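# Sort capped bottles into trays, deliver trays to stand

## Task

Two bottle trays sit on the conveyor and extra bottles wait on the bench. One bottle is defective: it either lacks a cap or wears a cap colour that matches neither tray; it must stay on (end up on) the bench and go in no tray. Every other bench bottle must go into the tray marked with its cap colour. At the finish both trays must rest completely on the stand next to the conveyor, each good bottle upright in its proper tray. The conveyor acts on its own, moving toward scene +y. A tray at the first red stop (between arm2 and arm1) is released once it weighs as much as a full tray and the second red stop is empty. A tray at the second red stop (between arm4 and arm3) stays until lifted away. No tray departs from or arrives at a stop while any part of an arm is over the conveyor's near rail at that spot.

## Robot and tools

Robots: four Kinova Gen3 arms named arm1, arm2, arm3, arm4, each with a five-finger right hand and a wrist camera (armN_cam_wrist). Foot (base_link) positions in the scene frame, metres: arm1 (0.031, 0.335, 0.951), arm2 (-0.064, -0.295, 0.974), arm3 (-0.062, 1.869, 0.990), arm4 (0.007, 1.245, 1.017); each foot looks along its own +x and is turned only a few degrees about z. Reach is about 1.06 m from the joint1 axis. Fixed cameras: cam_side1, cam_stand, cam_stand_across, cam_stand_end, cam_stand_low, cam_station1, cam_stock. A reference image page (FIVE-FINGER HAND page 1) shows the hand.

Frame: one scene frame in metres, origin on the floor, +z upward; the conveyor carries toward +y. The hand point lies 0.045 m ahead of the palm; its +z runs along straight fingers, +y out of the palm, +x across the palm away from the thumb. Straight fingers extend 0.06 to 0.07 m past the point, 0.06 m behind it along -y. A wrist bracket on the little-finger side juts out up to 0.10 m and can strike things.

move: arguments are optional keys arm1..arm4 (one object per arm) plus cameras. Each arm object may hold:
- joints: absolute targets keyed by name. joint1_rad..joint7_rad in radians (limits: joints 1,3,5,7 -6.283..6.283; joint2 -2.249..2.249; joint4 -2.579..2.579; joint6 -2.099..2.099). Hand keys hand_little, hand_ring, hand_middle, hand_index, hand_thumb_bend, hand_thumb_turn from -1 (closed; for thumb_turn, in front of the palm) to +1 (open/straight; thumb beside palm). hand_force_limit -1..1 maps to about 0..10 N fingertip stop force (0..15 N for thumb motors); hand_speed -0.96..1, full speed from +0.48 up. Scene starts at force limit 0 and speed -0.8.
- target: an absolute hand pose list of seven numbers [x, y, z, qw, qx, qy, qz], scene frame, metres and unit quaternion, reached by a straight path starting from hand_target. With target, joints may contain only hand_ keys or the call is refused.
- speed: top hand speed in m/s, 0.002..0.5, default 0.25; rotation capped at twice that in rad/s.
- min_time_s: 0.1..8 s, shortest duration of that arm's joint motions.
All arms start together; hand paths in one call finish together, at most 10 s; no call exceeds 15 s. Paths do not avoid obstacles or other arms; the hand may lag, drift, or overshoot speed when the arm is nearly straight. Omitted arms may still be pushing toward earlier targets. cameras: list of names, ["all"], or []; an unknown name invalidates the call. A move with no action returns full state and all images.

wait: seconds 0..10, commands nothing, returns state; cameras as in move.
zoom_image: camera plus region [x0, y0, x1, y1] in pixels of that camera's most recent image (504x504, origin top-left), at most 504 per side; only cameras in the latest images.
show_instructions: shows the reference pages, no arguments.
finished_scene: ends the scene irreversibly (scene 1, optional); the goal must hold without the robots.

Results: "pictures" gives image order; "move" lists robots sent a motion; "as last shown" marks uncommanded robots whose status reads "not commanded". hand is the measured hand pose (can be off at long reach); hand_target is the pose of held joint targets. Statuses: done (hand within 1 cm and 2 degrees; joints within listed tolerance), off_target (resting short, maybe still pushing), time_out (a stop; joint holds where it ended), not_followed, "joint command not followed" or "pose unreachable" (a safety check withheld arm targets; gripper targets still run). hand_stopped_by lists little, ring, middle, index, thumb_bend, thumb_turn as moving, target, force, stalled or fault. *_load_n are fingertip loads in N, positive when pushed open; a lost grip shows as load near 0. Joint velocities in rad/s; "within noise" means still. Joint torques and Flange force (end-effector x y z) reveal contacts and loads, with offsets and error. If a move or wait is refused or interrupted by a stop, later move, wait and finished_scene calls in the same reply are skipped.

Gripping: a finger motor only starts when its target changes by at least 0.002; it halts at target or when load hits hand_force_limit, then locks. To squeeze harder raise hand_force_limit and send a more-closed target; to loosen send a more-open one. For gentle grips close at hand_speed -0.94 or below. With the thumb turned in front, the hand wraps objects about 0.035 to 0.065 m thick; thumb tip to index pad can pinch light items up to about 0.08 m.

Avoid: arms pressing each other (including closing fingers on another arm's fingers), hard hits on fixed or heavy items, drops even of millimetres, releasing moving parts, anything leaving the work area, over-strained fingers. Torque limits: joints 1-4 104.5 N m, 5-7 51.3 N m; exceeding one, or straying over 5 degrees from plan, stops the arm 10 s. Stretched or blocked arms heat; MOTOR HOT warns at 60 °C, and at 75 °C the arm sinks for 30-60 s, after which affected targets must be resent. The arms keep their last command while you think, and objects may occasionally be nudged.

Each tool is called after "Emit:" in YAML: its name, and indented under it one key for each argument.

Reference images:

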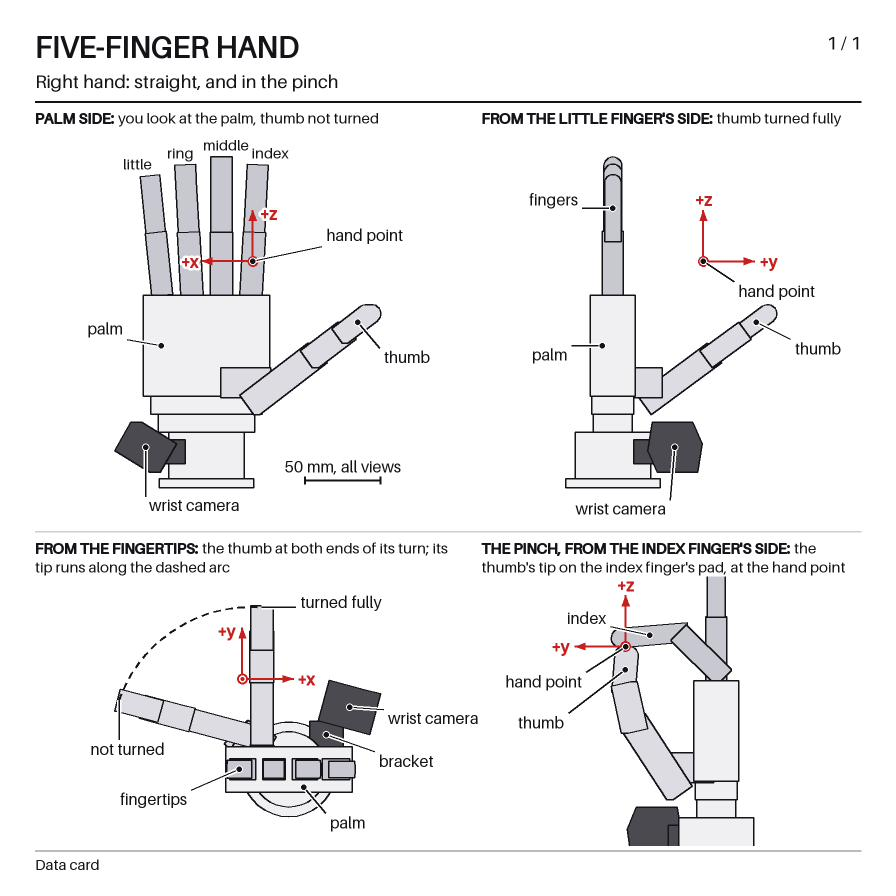

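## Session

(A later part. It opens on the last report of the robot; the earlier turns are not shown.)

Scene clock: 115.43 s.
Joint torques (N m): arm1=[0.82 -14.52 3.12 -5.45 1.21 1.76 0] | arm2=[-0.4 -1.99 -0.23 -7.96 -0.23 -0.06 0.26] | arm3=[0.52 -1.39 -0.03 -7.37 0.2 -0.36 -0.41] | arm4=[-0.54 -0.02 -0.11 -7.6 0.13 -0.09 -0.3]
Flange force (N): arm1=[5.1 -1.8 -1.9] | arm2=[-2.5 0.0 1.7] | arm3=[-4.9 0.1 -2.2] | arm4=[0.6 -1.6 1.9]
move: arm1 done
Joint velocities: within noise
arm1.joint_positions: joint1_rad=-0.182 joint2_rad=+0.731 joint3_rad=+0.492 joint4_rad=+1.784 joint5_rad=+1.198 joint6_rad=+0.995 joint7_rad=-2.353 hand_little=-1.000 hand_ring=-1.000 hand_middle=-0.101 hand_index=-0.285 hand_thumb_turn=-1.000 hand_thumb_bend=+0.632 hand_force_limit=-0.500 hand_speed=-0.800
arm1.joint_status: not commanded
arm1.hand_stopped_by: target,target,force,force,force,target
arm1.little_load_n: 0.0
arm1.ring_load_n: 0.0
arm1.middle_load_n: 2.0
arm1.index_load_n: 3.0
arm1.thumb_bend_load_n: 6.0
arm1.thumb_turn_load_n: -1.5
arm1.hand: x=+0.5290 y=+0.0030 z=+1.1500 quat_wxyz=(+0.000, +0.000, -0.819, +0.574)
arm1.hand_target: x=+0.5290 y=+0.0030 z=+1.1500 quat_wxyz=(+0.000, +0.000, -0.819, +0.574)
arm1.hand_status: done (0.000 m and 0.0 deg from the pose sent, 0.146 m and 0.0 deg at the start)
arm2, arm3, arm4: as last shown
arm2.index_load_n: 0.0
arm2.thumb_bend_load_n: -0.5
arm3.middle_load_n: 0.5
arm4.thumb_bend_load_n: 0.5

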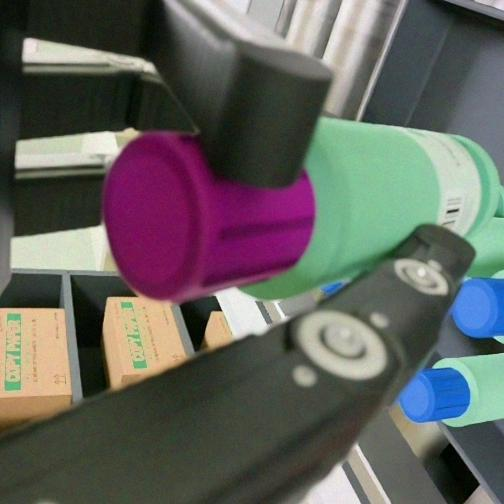

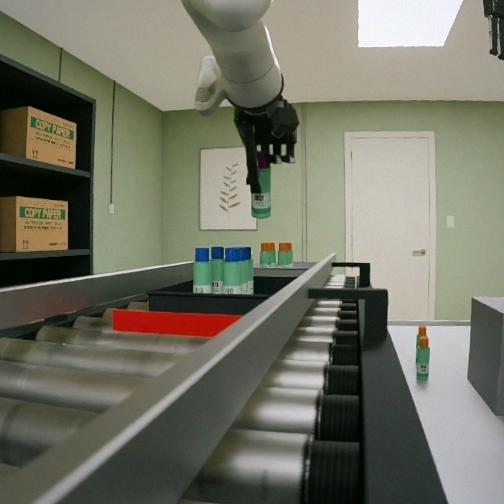

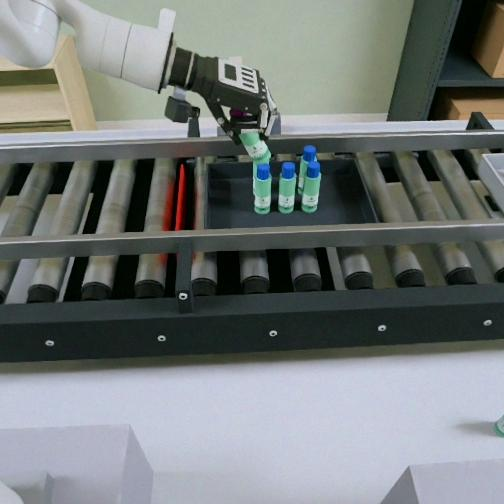

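Emit:
move:
  arm1: {"target":[0.28,0.06,1.13,0,0,0.940,-0.342],"speed":0.2}
  cameras: ["arm3_cam_wrist","cam_side1","cam_station1"]

Emit:
move:
  arm1: {"target":[0.28,0.06,0.90,0,0,0.940,-0.342],"speed":0.2}
  cameras: ["arm3_cam_wrist","cam_side1","cam_station1","arm2_cam_wrist","cam_stock"]

Scene clock: 127.97 s.
Joint torques (N m): arm1=[0.89 -4.13 -0.97 -6.3 0.71 0.65 0.02] | arm2=[-0.39 -1.98 -0.23 -7.98 -0.24 -0.04 0.26] | arm3=[0.55 -1.49 -0.04 -7.44 0.24 -0.33 -0.42] | arm4=[-0.47 0.01 -0.1 -7.69 0.04 -0.04 -0.34]
Flange force (N): arm1=[5.2 -0.1 -3.2] | arm2=[-2.5 0.0 1.9] | arm3=[-5.1 0.1 -1.9] | arm4=[0.6 -1.8 2.4]
move: arm1 done
Joint velocities: within noise
arm1.joint_positions: joint1_rad=-0.018 joint2_rad=+0.075 joint3_rad=+0.520 joint4_rad=+2.361 joint5_rad=+1.062 joint6_rad=+0.694 joint7_rad=-2.007 hand_little=-1.000 hand_ring=-1.000 hand_middle=-0.101 hand_index=-0.285 hand_thumb_turn=-1.000 hand_thumb_bend=+0.632 hand_force_limit=-0.500 hand_speed=-0.800
arm1.joint_status: not commanded
arm1.hand_stopped_by: target,target,force,force,force,target
arm1.little_load_n: 0.0
arm1.ring_load_n: 0.0
arm1.middle_load_n: 2.5
arm1.index_load_n: 3.5
arm1.thumb_bend_load_n: 6.5
arm1.thumb_turn_load_n: -1.5
arm1.hand: x=+0.2800 y=+0.0600 z=+1.1300 quat_wxyz=(+0.000, +0.000, -0.940, +0.342)
arm1.hand_target: x=+0.2800 y=+0.0600 z=+1.1300 quat_wxyz=(+0.000, +0.000, -0.940, +0.342)
arm1.hand_status: done (0.000 m and 0.0 deg from the pose sent, 0.256 m and 30.1 deg at the start)
arm2, arm3, arm4: as last shown
arm3.middle_load_n: 0.0
arm4.thumb_bend_load_n: 0.0

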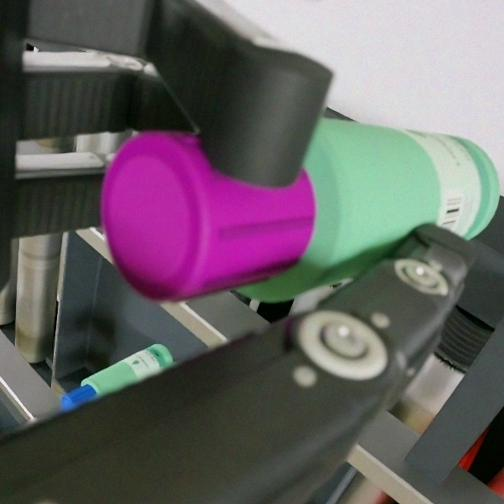

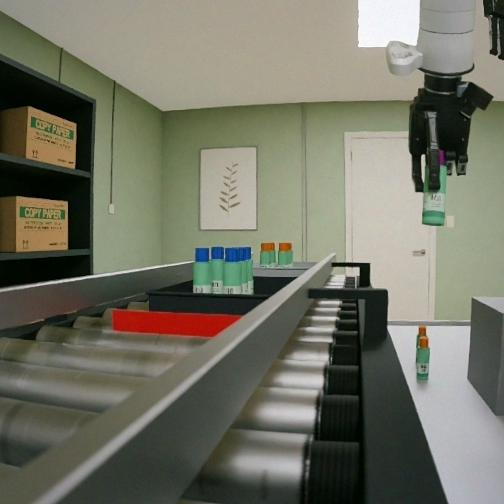

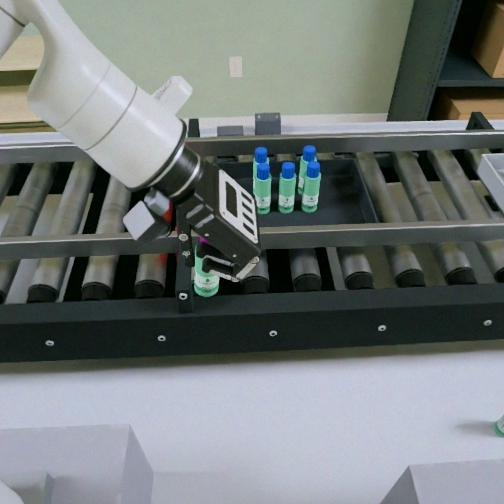

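Scene clock: 130.27 s.
Joint torques (N m): arm1=[0.92 -11.66 0.7 1.73 -0.73 1.48 0.01] | arm2=[-0.41 -1.93 -0.24 -7.96 -0.21 -0.03 0.27] | arm3=[0.47 -1.44 -0.06 -7.4 0.25 -0.34 -0.42] | arm4=[-0.51 0.03 -0.16 -7.67 0.02 -0.09 -0.36]
Flange force (N): arm1=[-4.0 -5.1 -6.0] | arm2=[-2.4 0.0 1.9] | arm3=[-5.1 0.1 -2.1] | arm4=[0.6 -2.1 2.2]
move: arm1 done
Joint velocities: within noise
arm1.joint_positions: joint1_rad=+0.387 joint2_rad=+0.934 joint3_rad=+0.107 joint4_rad=+2.524 joint5_rad=+2.303 joint6_rad=+0.798 joint7_rad=-3.619 hand_little=-1.000 hand_ring=-1.000 hand_middle=-0.101 hand_index=-0.285 hand_thumb_turn=-1.000 hand_thumb_bend=+0.632 hand_force_limit=-0.500 hand_speed=-0.800
arm1.joint_status: not commanded
arm1.hand_stopped_by: target,target,force,force,force,target
arm1.little_load_n: 0.0
arm1.ring_load_n: 0.0
arm1.middle_load_n: 2.0
arm1.index_load_n: 3.0
arm1.thumb_bend_load_n: 6.5
arm1.thumb_turn_load_n: -1.5
arm1.hand: x=+0.2800 y=+0.0600 z=+0.9000 quat_wxyz=(+0.000, +0.000, -0.940, +0.342)
arm1.hand_target: x=+0.2800 y=+0.0600 z=+0.9000 quat_wxyz=(+0.000, +0.000, -0.940, +0.342)
arm1.hand_status: done (0.000 m and 0.0 deg from the pose sent, 0.230 m and 0.0 deg at the start)
arm2, arm3, arm4: as last shown
arm2.thumb_bend_load_n: 0.0
arm3.middle_load_n: 0.5
arm4.thumb_turn_load_n: 0.5
pictures: arm2_cam_wrist, arm3_cam_wrist, cam_side1, cam_station1, cam_stock

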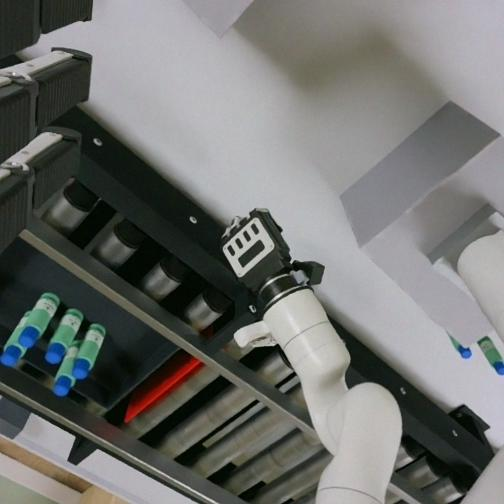

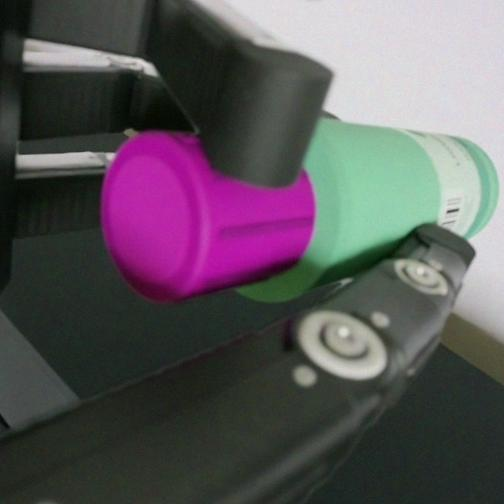

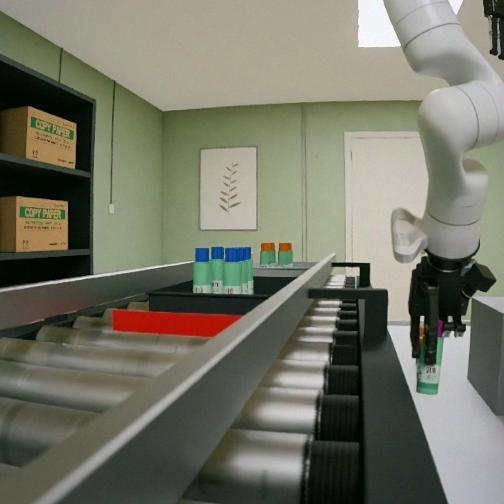

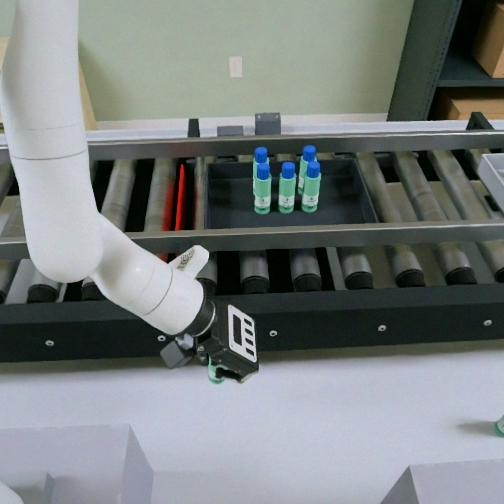

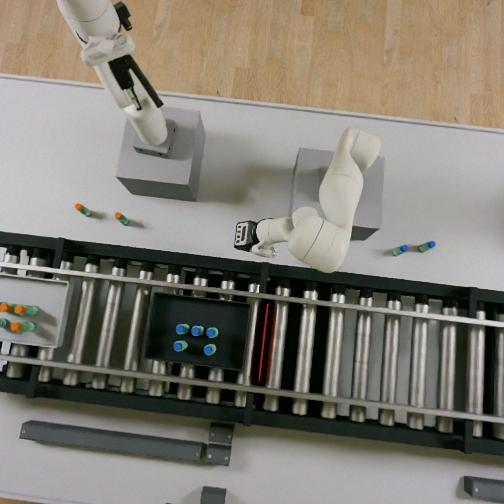

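Emit:
move:
  arm1: {"target":[0.28,0.06,0.80,0,0,0.940,-0.342],"speed":0.15}
  cameras: ["cam_side1","cam_station1"]

Emit:
zoom_image:
  camera: "cam_side1"
  region: [380, 280, 504, 440]

Emit:
zoom_image:
  camera: "cam_station1"
  region: [120, 280, 320, 480]

Scene clock: 135.57 s.
Joint torques (N m): arm1=[-1.22 -14.48 -1.12 -1.4 0.1 2.02 -0.13] | arm2=[-0.41 -1.97 -0.24 -7.98 -0.23 -0.03 0.27] | arm3=[0.47 -1.4 -0.03 -7.46 0.25 -0.36 -0.41] | arm4=[-0.43 -0.06 -0.16 -7.66 0.08 -0.05 -0.27]
Flange force (N): arm1=[8.0 -7.3 -7.1] | arm2=[-2.5 0.0 1.9] | arm3=[-4.8 0.1 -1.9] | arm4=[0.5 -1.7 2.3]
move: arm1 done
Joint velocities: within noise
arm1.joint_positions: joint1_rad=+0.432 joint2_rad=+1.273 joint3_rad=+0.041 joint4_rad=+2.402 joint5_rad=+2.382 joint6_rad=+0.980 joint7_rad=-3.785 hand_little=-1.000 hand_ring=-1.000 hand_middle=-0.101 hand_index=-0.285 hand_thumb_turn=-1.000 hand_thumb_bend=+0.632 hand_force_limit=-0.500 hand_speed=-0.800
arm1.joint_status: not commanded
arm1.hand_stopped_by: target,target,force,force,force,target
arm1.little_load_n: 0.0
arm1.ring_load_n: 0.0
arm1.middle_load_n: 2.0
arm1.index_load_n: 3.0
arm1.thumb_bend_load_n: 6.0
arm1.thumb_turn_load_n: -1.0
arm1.hand: x=+0.2800 y=+0.0600 z=+0.8000 quat_wxyz=(+0.000, +0.000, -0.940, +0.342)
arm1.hand_target: x=+0.2800 y=+0.0600 z=+0.8000 quat_wxyz=(+0.000, +0.000, -0.940, +0.342)
arm1.hand_status: done (0.000 m and 0.0 deg from the pose sent, 0.100 m and 0.0 deg at the start)
arm2, arm3, arm4: as last shown
arm3.middle_load_n: 0.0
arm4.thumb_turn_load_n: -0.5

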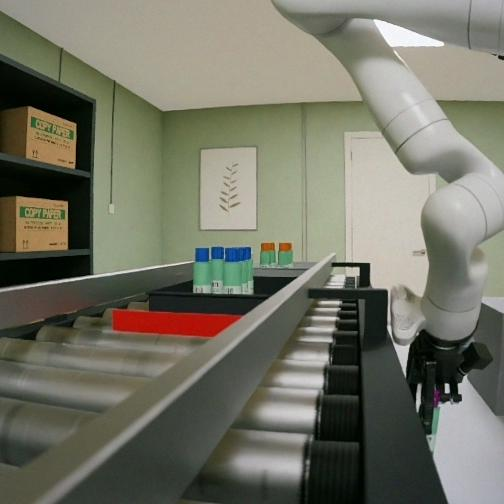

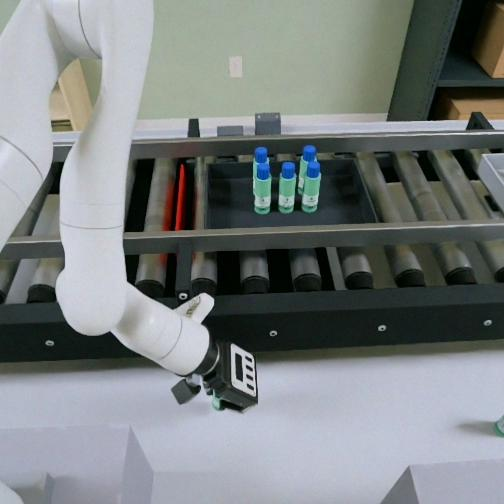

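Scaled by 3.150 from the camera's image (finer frame: 720x720).

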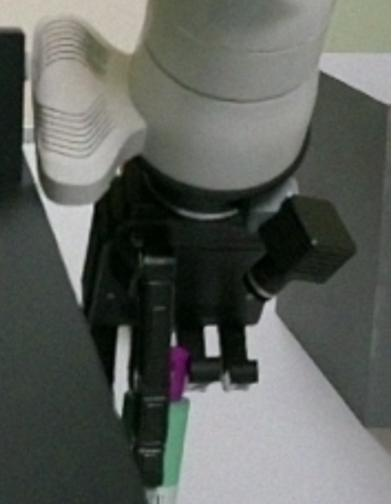

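Scaled by 2.520 from the camera's image (finer frame: 720x720).

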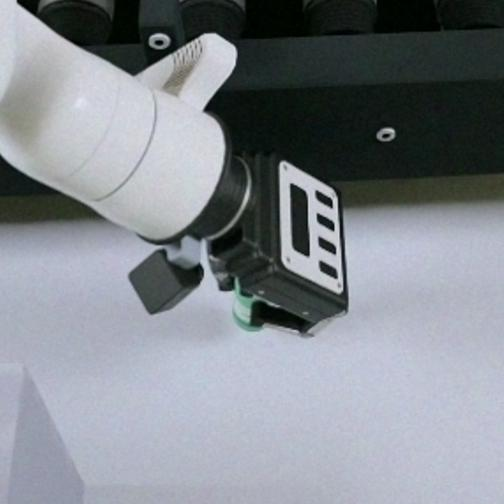

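Emit:
move:
  arm1: {"target":[0.28,0.06,0.789,0,0,0.940,-0.342],"speed":0.05}
  cameras: ["arm3_cam_wrist"]

Scene clock: 139.17 s.
Joint torques (N m): arm1=[-5.67 -19.87 -4.39 -9.4 2.29 3.93 -0.28] | arm2=[-0.42 -1.95 -0.32 -7.98 -0.23 -0.04 0.25] | arm3=[0.51 -1.41 -0.05 -7.44 0.22 -0.35 -0.39] | arm4=[-0.48 0.02 -0.13 -7.61 0.06 -0.09 -0.27]
Flange force (N): arm1=[29.4 -8.6 -8.3] | arm2=[-2.4 -0.3 1.9] | arm3=[-4.9 0.1 -1.9] | arm4=[0.7 -1.7 2.0]
move: arm1 done
Joint velocities: within noise
arm1.joint_positions: joint1_rad=+0.434 joint2_rad=+1.305 joint3_rad=+0.037 joint4_rad=+2.383 joint5_rad=+2.386 joint6_rad=+0.992 joint7_rad=-3.794 hand_little=-1.000 hand_ring=-1.000 hand_middle=-0.101 hand_index=-0.285 hand_thumb_turn=-1.000 hand_thumb_bend=+0.632 hand_force_limit=-0.500 hand_speed=-0.800
arm1.joint_status: not commanded
arm1.hand_stopped_by: target,target,force,force,force,target
arm1.little_load_n: 0.0
arm1.ring_load_n: 0.0
arm1.middle_load_n: 2.0
arm1.index_load_n: 3.5
arm1.thumb_bend_load_n: 6.5
arm1.thumb_turn_load_n: -1.5
arm1.hand: x=+0.2800 y=+0.0600 z=+0.7890 quat_wxyz=(+0.000, +0.000, -0.940, +0.342)
arm1.hand_target: x=+0.2800 y=+0.0600 z=+0.7890 quat_wxyz=(+0.000, +0.000, -0.940, +0.342)
arm1.hand_status: done (0.000 m and 0.0 deg from the pose sent, 0.011 m and 0.0 deg at the start)
arm2.joint_positions: joint1_rad=-0.702 joint2_rad=-0.363 joint3_rad=-0.088 joint4_rad=+1.424 joint5_rad=-0.027 joint6_rad=+2.044 joint7_rad=-1.745 hand_little=+1.000 hand_ring=+1.000 hand_middle=+1.000 hand_index=+1.000 hand_thumb_turn=+1.000 hand_thumb_bend=+1.000 hand_force_limit=+0.000 hand_speed=-0.800
arm2.joint_status: not commanded
arm2.hand_stopped_by: target,target,target,target,target,target
arm2.little_load_n: 0.0
arm2.ring_load_n: 0.0
arm2.middle_load_n: 0.0
arm2.index_load_n: 0.0
arm2.thumb_bend_load_n: 0.0
arm2.thumb_turn_load_n: 0.0
arm2.hand: x=+0.0463 y=-0.1494 z=+1.4848 quat_wxyz=(-0.015, +0.261, -0.965, -0.006)
arm2.hand_target: x=+0.0463 y=-0.1494 z=+1.4848 quat_wxyz=(-0.015, +0.261, -0.965, -0.006)
arm2.hand_status: not commanded
arm3.joint_positions: joint1_rad=+0.316 joint2_rad=-0.437 joint3_rad=-0.098 joint4_rad=+1.530 joint5_rad=-0.004 joint6_rad=+1.935 joint7_rad=-2.029 hand_little=+1.000 hand_ring=+1.000 hand_middle=+1.000 hand_index=+1.000 hand_thumb_turn=+1.000 hand_thumb_bend=+1.000 hand_force_limit=+0.000 hand_speed=-0.800
arm3.joint_status: not commanded
arm3.hand_stopped_by: target,target,target,target,target,target
arm3.little_load_n: 0.0
arm3.ring_load_n: 0.0
arm3.middle_load_n: 0.0
arm3.index_load_n: 0.0
arm3.thumb_bend_load_n: 0.0
arm3.thumb_turn_load_n: 0.0
arm3.hand: x=+0.1252 y=+1.8348 z=+1.4864 quat_wxyz=(-0.059, -0.376, -0.925, +0.015)
arm3.hand_target: x=+0.1252 y=+1.8348 z=+1.4864 quat_wxyz=(-0.059, -0.376, -0.925, +0.015)
arm3.hand_status: not commanded
arm4.joint_positions: joint1_rad=+0.257 joint2_rad=-0.372 joint3_rad=-0.065 joint4_rad=+1.497 joint5_rad=-0.001 joint6_rad=+2.053 joint7_rad=-2.087 hand_little=+1.000 hand_ring=+1.000 hand_middle=+1.000 hand_index=+1.000 hand_thumb_turn=+1.000 hand_thumb_bend=+1.000 hand_force_limit=+0.000 hand_speed=-0.800
arm4.joint_status: not commanded
arm4.hand_stopped_by: target,target,target,target,target,target
arm4.little_load_n: 0.0
arm4.ring_load_n: 0.0
arm4.middle_load_n: 0.0
arm4.index_load_n: 0.0
arm4.thumb_bend_load_n: 0.0
arm4.thumb_turn_load_n: 0.0
arm4.hand: x=+0.1831 y=+1.2443 z=+1.5041 quat_wxyz=(+0.017, -0.303, -0.953, +0.014)
arm4.hand_target: x=+0.1831 y=+1.2443 z=+1.5041 quat_wxyz=(+0.017, -0.303, -0.953, +0.014)
arm4.hand_status: not commanded

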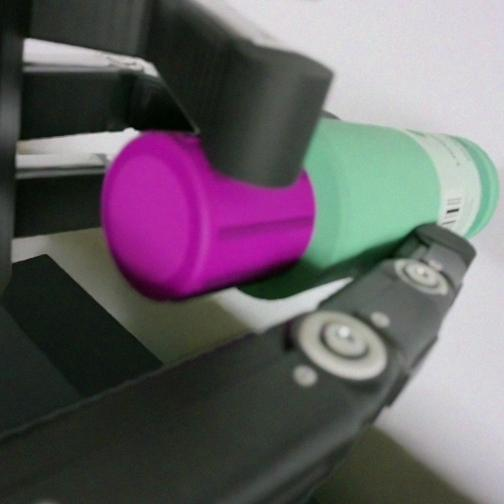

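Emit:
move:
  arm1: {"target":[0.28,0.06,0.83,0,0,0.940,-0.342],"speed":0.1}

Emit:
move:
  arm1: {"target":[0.265,0.0,0.82,0,0,0.940,-0.342],"speed":0.15}
  cameras: ["cam_station1","arm2_cam_wrist","cam_side1","cam_stock"]

Scene clock: 144.27 s.
Joint torques (N m): arm1=[0.89 -12.76 0.78 3.08 -0.95 1.36 0.03] | arm2=[-0.41 -2 -0.27 -7.99 -0.24 -0.02 0.28] | arm3=[0.56 -1.44 -0.03 -7.39 0.23 -0.37 -0.42] | arm4=[-0.48 -0.03 -0.21 -7.58 0.11 -0.05 -0.35]
Flange force (N): arm1=[-3.5 -4.3 -3.5] | arm2=[-2.5 -0.1 1.9] | arm3=[-5.0 0.1 -2.2] | arm4=[0.3 -2.0 1.9]
move: arm1 done
Joint velocities: within noise
arm1.joint_positions: joint1_rad=+0.424 joint2_rad=+1.180 joint3_rad=+0.053 joint4_rad=+2.449 joint5_rad=+2.369 joint6_rad=+0.941 joint7_rad=-3.753 hand_little=-1.000 hand_ring=-1.000 hand_middle=-0.101 hand_index=-0.285 hand_thumb_turn=-1.000 hand_thumb_bend=+0.632 hand_force_limit=-0.500 hand_speed=-0.800
arm1.joint_status: not commanded
arm1.hand_stopped_by: target,target,force,force,force,target
arm1.little_load_n: 0.0
arm1.ring_load_n: 0.0
arm1.middle_load_n: 2.0
arm1.index_load_n: 3.5
arm1.thumb_bend_load_n: 6.5
arm1.thumb_turn_load_n: -1.5
arm1.hand: x=+0.2800 y=+0.0600 z=+0.8300 quat_wxyz=(+0.000, +0.000, -0.940, +0.342)
arm1.hand_target: x=+0.2800 y=+0.0600 z=+0.8300 quat_wxyz=(+0.000, +0.000, -0.940, +0.342)
arm1.hand_status: done (0.000 m and 0.0 deg from the pose sent, 0.041 m and 0.0 deg at the start)
arm2, arm3, arm4: as last shown
pictures: none

Scene clock: 145.27 s.
Joint torques (N m): arm1=[0.93 -13.48 1.12 2.26 -0.86 1.41 0.03] | arm2=[-0.41 -1.99 -0.25 -7.98 -0.23 -0.04 0.26] | arm3=[0.52 -1.45 -0.05 -7.47 0.23 -0.36 -0.4] | arm4=[-0.41 -0.05 -0.18 -7.6 0.13 -0.06 -0.3]
Flange force (N): arm1=[-2.8 -4.3 -3.6] | arm2=[-2.5 0.0 1.9] | arm3=[-4.9 0.1 -1.9] | arm4=[0.4 -1.8 2.0]
move: arm1 done
Joint velocities: within noise
arm1.joint_positions: joint1_rad=+0.595 joint2_rad=+1.189 joint3_rad=+0.132 joint4_rad=+2.375 joint5_rad=+2.545 joint6_rad=+0.915 joint7_rad=-3.693 hand_little=-1.000 hand_ring=-1.000 hand_middle=-0.101 hand_index=-0.285 hand_thumb_turn=-1.000 hand_thumb_bend=+0.632 hand_force_limit=-0.500 hand_speed=-0.800
arm1.joint_status: not commanded
arm1.hand_stopped_by: target,target,force,force,force,target
arm1.little_load_n: 0.0
arm1.ring_load_n: 0.0
arm1.middle_load_n: 2.0
arm1.index_load_n: 3.5
arm1.thumb_bend_load_n: 6.5
arm1.thumb_turn_load_n: -1.5
arm1.hand: x=+0.2650 y=+0.0000 z=+0.8200 quat_wxyz=(+0.000, +0.000, -0.940, +0.342)
arm1.hand_target: x=+0.2650 y=+0.0000 z=+0.8200 quat_wxyz=(+0.000, +0.000, -0.940, +0.342)
arm1.hand_status: done (0.000 m and 0.0 deg from the pose sent, 0.063 m and 0.0 deg at the start)
arm2, arm3, arm4: as last shown
arm3.thumb_turn_load_n: 0.5
pictures: arm2_cam_wrist, cam_side1, cam_station1, cam_stock

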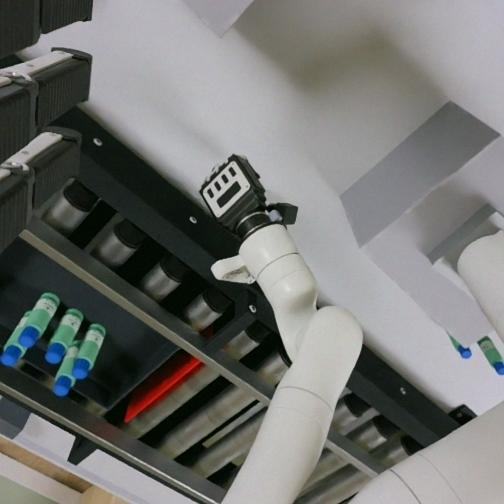

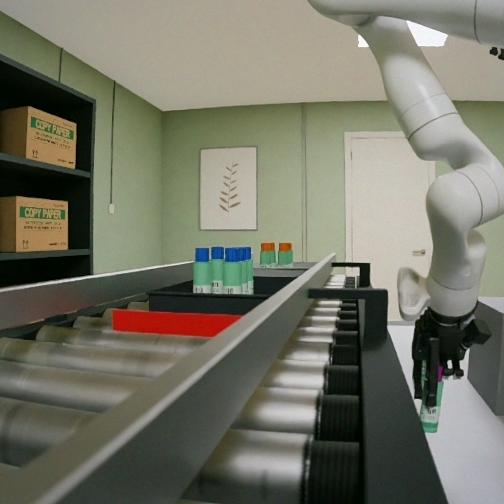

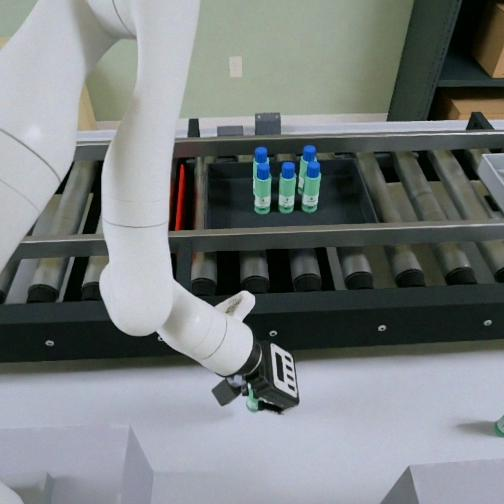

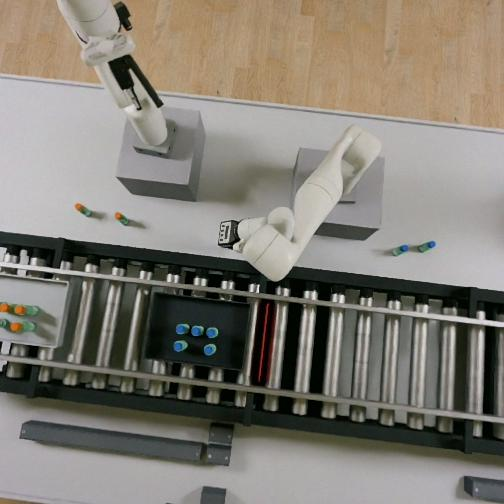

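Emit:
move:
  arm1: {"target":[0.25,0.0,0.84,0.108,-0.298,0.891,-0.324],"speed":0.15}
  cameras: ["cam_station1","cam_side1","cam_stock"]

Scene clock: 152.47 s.
Joint torques (N m): arm1=[1 -13.5 0.72 2.13 -0.57 1.59 0.04] | arm2=[-0.39 -1.96 -0.27 -8 -0.22 -0.03 0.27] | arm3=[0.51 -1.4 -0.03 -7.45 0.24 -0.35 -0.39] | arm4=[-0.43 -0.03 -0.08 -7.59 0.1 -0.09 -0.3]
Flange force (N): arm1=[-0.3 -6.6 -2.7] | arm2=[-2.4 -0.1 2.0] | arm3=[-4.8 0.2 -1.9] | arm4=[0.6 -1.5 1.8]
move: arm1 done
Joint velocities: within noise
arm1.joint_positions: joint1_rad=+0.897 joint2_rad=+1.204 joint3_rad=+0.316 joint4_rad=+2.469 joint5_rad=+3.383 joint6_rad=+1.255 joint7_rad=-3.415 hand_little=-1.000 hand_ring=-1.000 hand_middle=-0.101 hand_index=-0.285 hand_thumb_turn=-1.000 hand_thumb_bend=+0.632 hand_force_limit=-0.500 hand_speed=-0.800
arm1.joint_status: not commanded
arm1.hand_stopped_by: target,target,force,force,force,target
arm1.little_load_n: 0.0
arm1.ring_load_n: 0.0
arm1.middle_load_n: 2.0
arm1.index_load_n: 3.0
arm1.thumb_bend_load_n: 6.5
arm1.thumb_turn_load_n: -1.5
arm1.hand: x=+0.2500 y=+0.0000 z=+0.8400 quat_wxyz=(-0.108, +0.298, -0.891, +0.324)
arm1.hand_target: x=+0.2500 y=+0.0000 z=+0.8400 quat_wxyz=(-0.108, +0.298, -0.891, +0.324)
arm1.hand_status: done (0.000 m and 0.0 deg from the pose sent, 0.025 m and 37.0 deg at the start)
arm2, arm3, arm4: as last shown
arm3.index_load_n: 0.5
pictures: cam_side1, cam_station1, cam_stock

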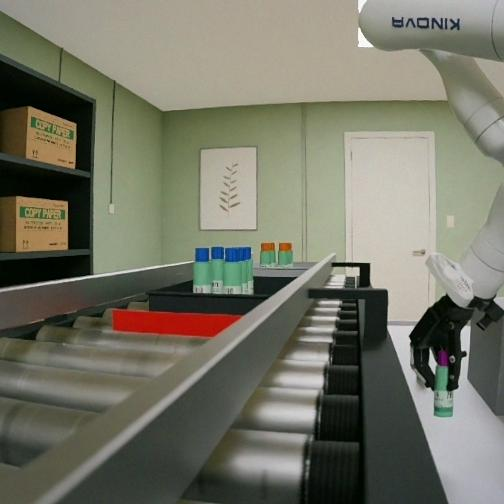

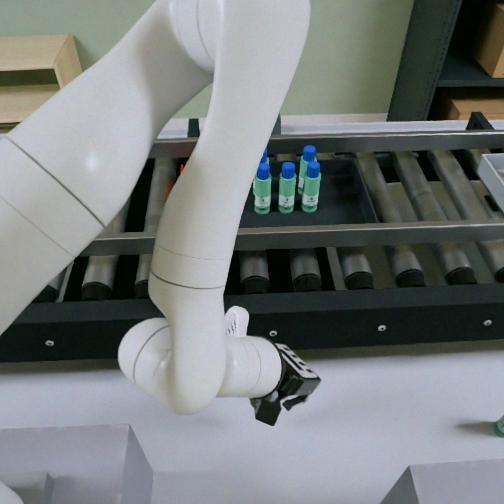

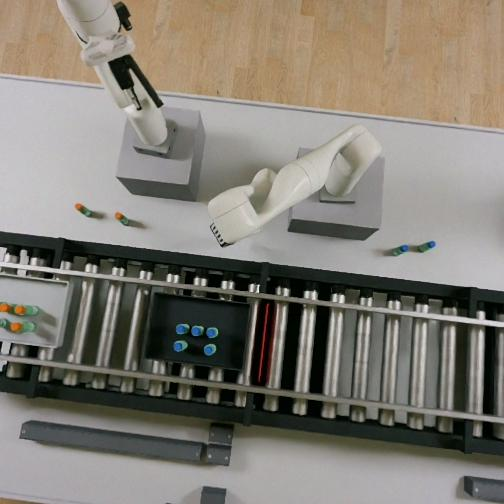

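Emit:
move:
  arm1: {"target":[0.25,0.0,0.79,0.108,-0.298,0.891,-0.324],"speed":0.1}
  cameras: ["cam_side1"]

Emit:
zoom_image:
  camera: "cam_side1"
  region: [380, 280, 504, 504]

Scene clock: 156.10 s.
Joint torques (N m): arm1=[0.97 -13.82 0.77 2.73 -0.56 1.59 0] | arm2=[-0.42 -1.97 -0.25 -7.97 -0.21 -0.04 0.27] | arm3=[0.48 -1.33 0 -7.4 0.24 -0.37 -0.4] | arm4=[-0.37 0.02 -0.14 -7.71 0.02 -0.11 -0.26]
Flange force (N): arm1=[0.2 -6.2 -1.9] | arm2=[-2.5 0.0 1.8] | arm3=[-4.7 0.2 -2.1] | arm4=[0.7 -1.8 2.3]
move: arm1 done
Joint velocities: within noise
arm1.joint_positions: joint1_rad=+0.903 joint2_rad=+1.357 joint3_rad=+0.279 joint4_rad=+2.390 joint5_rad=+3.328 joint6_rad=+1.324 joint7_rad=-3.407 hand_little=-1.000 hand_ring=-1.000 hand_middle=-0.101 hand_index=-0.285 hand_thumb_turn=-1.000 hand_thumb_bend=+0.632 hand_force_limit=-0.500 hand_speed=-0.800
arm1.joint_status: not commanded
arm1.hand_stopped_by: target,target,force,force,force,target
arm1.little_load_n: 0.0
arm1.ring_load_n: 0.0
arm1.middle_load_n: 2.0
arm1.index_load_n: 3.0
arm1.thumb_bend_load_n: 6.5
arm1.thumb_turn_load_n: -1.5
arm1.hand: x=+0.2500 y=+0.0000 z=+0.7900 quat_wxyz=(-0.108, +0.298, -0.891, +0.324)
arm1.hand_target: x=+0.2500 y=+0.0000 z=+0.7900 quat_wxyz=(-0.108, +0.298, -0.891, +0.324)
arm1.hand_status: done (0.000 m and 0.0 deg from the pose sent, 0.050 m and 0.0 deg at the start)
arm2, arm3, arm4: as last shown
arm3.index_load_n: 0.0
arm3.thumb_turn_load_n: 0.0
arm4.thumb_bend_load_n: -0.5

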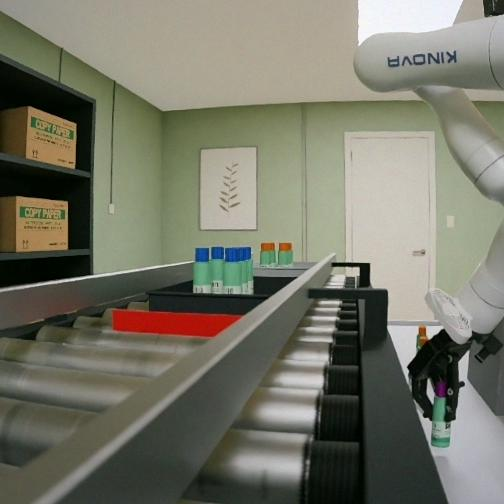

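Scaled by 2.250 from the camera's image (finer frame: 720x720).

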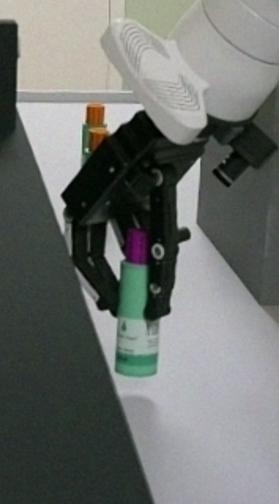

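Emit:
move:
  arm1: {"target":[0.25,0.0,0.777,0.108,-0.298,0.891,-0.324],"speed":0.05}
  cameras: ["cam_side1"]

Emit:
zoom_image:
  camera: "cam_side1"
  region: [380, 280, 504, 504]

Scene clock: 158.97 s.
Joint torques (N m): arm1=[0.95 -13.89 0.75 2.84 -0.56 1.59 0.01] | arm2=[-0.42 -1.94 -0.23 -7.97 -0.23 -0.03 0.27] | arm3=[0.47 -1.44 -0.06 -7.45 0.2 -0.36 -0.44] | arm4=[-0.48 0.05 -0.25 -7.62 0.04 -0.04 -0.3]
Flange force (N): arm1=[0.4 -6.0 -1.7] | arm2=[-2.4 0.1 1.9] | arm3=[-5.0 -0.1 -2.0] | arm4=[0.5 -2.1 2.2]
move: arm1 done
Joint velocities: within noise
arm1.joint_positions: joint1_rad=+0.904 joint2_rad=+1.393 joint3_rad=+0.271 joint4_rad=+2.367 joint5_rad=+3.316 joint6_rad=+1.335 joint7_rad=-3.405 hand_little=-1.000 hand_ring=-1.000 hand_middle=-0.101 hand_index=-0.285 hand_thumb_turn=-1.000 hand_thumb_bend=+0.632 hand_force_limit=-0.500 hand_speed=-0.800
arm1.joint_status: not commanded
arm1.hand_stopped_by: target,target,force,force,force,target
arm1.little_load_n: 0.0
arm1.ring_load_n: 0.5
arm1.middle_load_n: 2.0
arm1.index_load_n: 3.0
arm1.thumb_bend_load_n: 6.5
arm1.thumb_turn_load_n: -1.5
arm1.hand: x=+0.2500 y=+0.0000 z=+0.7770 quat_wxyz=(-0.108, +0.298, -0.891, +0.324)
arm1.hand_target: x=+0.2500 y=+0.0000 z=+0.7770 quat_wxyz=(-0.108, +0.298, -0.891, +0.324)
arm1.hand_status: done (0.000 m and 0.0 deg from the pose sent, 0.013 m and 0.0 deg at the start)
arm2, arm3, arm4: as last shown
arm2.thumb_turn_load_n: 0.5
arm4.thumb_bend_load_n: 0.0

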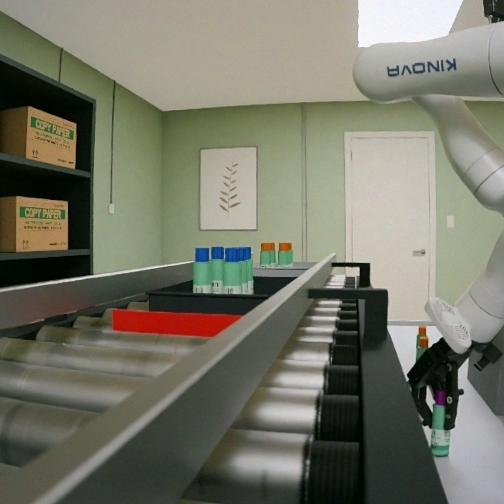

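Scaled by 2.250 from the camera's image (finer frame: 720x720).

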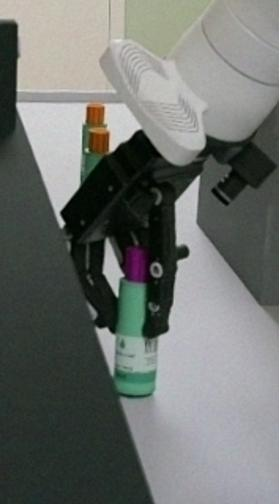

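Emit:
move:
  arm1: {"target":[0.25,0.0,0.772,0.108,-0.298,0.891,-0.324],"speed":0.03}
  cameras: ["cam_side1"]

Emit:
zoom_image:
  camera: "cam_side1"
  region: [400, 380, 504, 484]

Scene clock: 161.70 s.
Joint torques (N m): arm1=[1.33 -12.16 0.89 2.41 -0.75 0.88 0.15] | arm2=[-0.42 -1.97 -0.27 -8 -0.22 -0.05 0.26] | arm3=[0.42 -1.42 0.01 -7.44 0.24 -0.35 -0.4] | arm4=[-0.43 0.01 -0.16 -7.59 0.13 -0.06 -0.34]
Flange force (N): arm1=[-0.6 -8.9 -6.1] | arm2=[-2.4 -0.1 1.9] | arm3=[-4.8 0.3 -1.9] | arm4=[0.5 -1.9 2.0]
move: arm1 done
Joint velocities: within noise
arm1.joint_positions: joint1_rad=+0.905 joint2_rad=+1.406 joint3_rad=+0.267 joint4_rad=+2.357 joint5_rad=+3.311 joint6_rad=+1.339 joint7_rad=-3.405 hand_little=-1.000 hand_ring=-1.000 hand_middle=-0.101 hand_index=-0.286 hand_thumb_turn=-1.000 hand_thumb_bend=+0.632 hand_force_limit=-0.500 hand_speed=-0.800
arm1.joint_status: not commanded
arm1.hand_stopped_by: target,target,force,force,force,target
arm1.little_load_n: 0.0
arm1.ring_load_n: -0.5
arm1.middle_load_n: 1.5
arm1.index_load_n: 0.5
arm1.thumb_bend_load_n: 6.0
arm1.thumb_turn_load_n: -0.5
arm1.hand: x=+0.2500 y=+0.0000 z=+0.7720 quat_wxyz=(-0.108, +0.298, -0.891, +0.324)
arm1.hand_target: x=+0.2500 y=+0.0000 z=+0.7720 quat_wxyz=(-0.108, +0.298, -0.891, +0.324)
arm1.hand_status: done (0.000 m and 0.0 deg from the pose sent, 0.005 m and 0.0 deg at the start)
arm2, arm3, arm4: as last shown
arm2.index_load_n: -0.5
arm2.thumb_turn_load_n: 0.0
arm4.thumb_bend_load_n: -0.5

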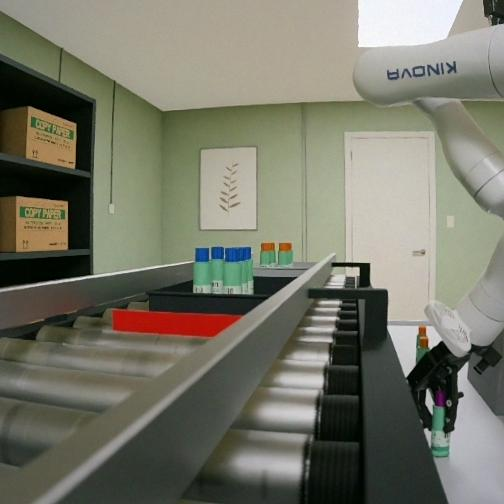

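Scaled by 4.846 from the camera's image (finer frame: 720x720).

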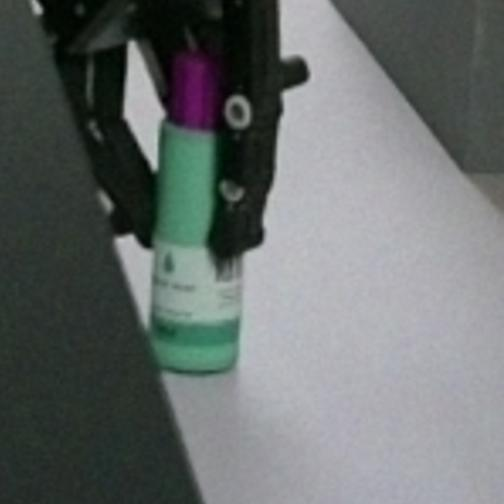

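Emit:
move:
  arm1: {"joints":{"hand_index":0.6,"hand_middle":0.6,"hand_thumb_bend":1}}
  cameras: ["cam_side1","arm3_cam_wrist"]

Emit:
zoom_image:
  camera: "cam_side1"
  region: [380, 330, 504, 484]

Scene clock: 165.67 s.
Joint torques (N m): arm1=[0.95 -13.65 0.71 2.8 -0.55 1.49 0.03] | arm2=[-0.4 -1.97 -0.25 -7.93 -0.25 -0.02 0.27] | arm3=[0.5 -1.41 -0.05 -7.44 0.23 -0.34 -0.42] | arm4=[-0.44 0.1 -0.13 -7.67 0.07 -0.08 -0.33]
Flange force (N): arm1=[0.4 -6.4 -2.3] | arm2=[-2.5 0.0 1.7] | arm3=[-4.9 0.0 -1.9] | arm4=[0.8 -1.9 2.4]
move: arm1 done
Joint velocities: within noise
arm1.joint_positions: joint1_rad=+0.905 joint2_rad=+1.406 joint3_rad=+0.267 joint4_rad=+2.357 joint5_rad=+3.311 joint6_rad=+1.339 joint7_rad=-3.405 hand_little=-1.000 hand_ring=-1.000 hand_middle=+0.600 hand_index=+0.600 hand_thumb_turn=-1.000 hand_thumb_bend=+1.000 hand_force_limit=-0.500 hand_speed=-0.800
arm1.joint_status: all done
arm1.hand_stopped_by: target,target,target,target,target,target
arm1.little_load_n: 0.0
arm1.ring_load_n: 0.0
arm1.middle_load_n: 0.0
arm1.index_load_n: 0.0
arm1.thumb_bend_load_n: -0.5
arm1.thumb_turn_load_n: 0.0
arm1.hand: x=+0.2500 y=+0.0000 z=+0.7720 quat_wxyz=(-0.108, +0.298, -0.891, +0.324)
arm1.hand_target: x=+0.2500 y=+0.0000 z=+0.7720 quat_wxyz=(-0.108, +0.298, -0.891, +0.324)
arm1.hand_status: not commanded
arm2, arm3, arm4: as last shown
arm2.middle_load_n: 0.5
arm2.index_load_n: 0.0
arm4.thumb_bend_load_n: 0.0
pictures: arm3_cam_wrist, cam_side1

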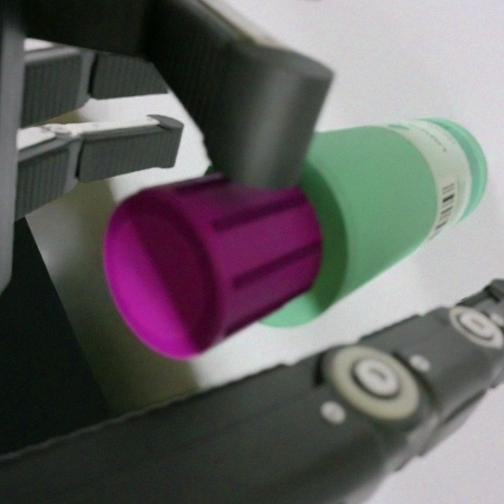

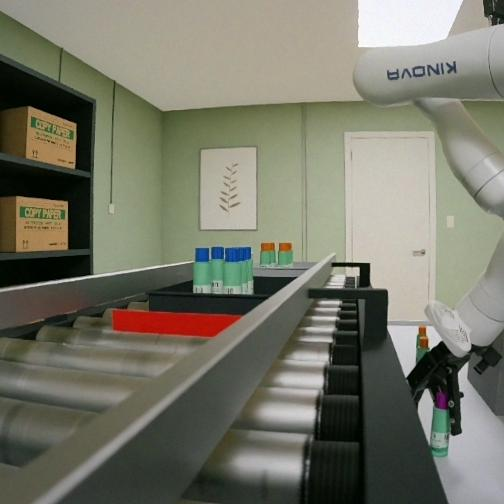

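Scaled by 3.273 from the camera's image (finer frame: 720x720).

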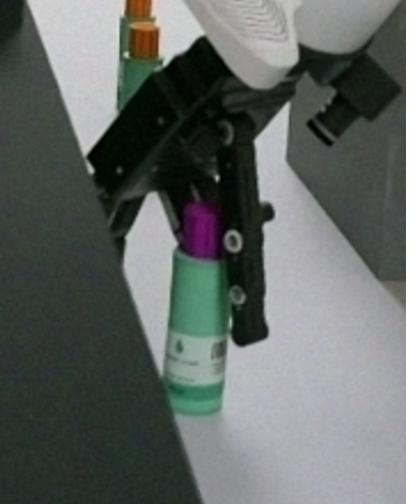

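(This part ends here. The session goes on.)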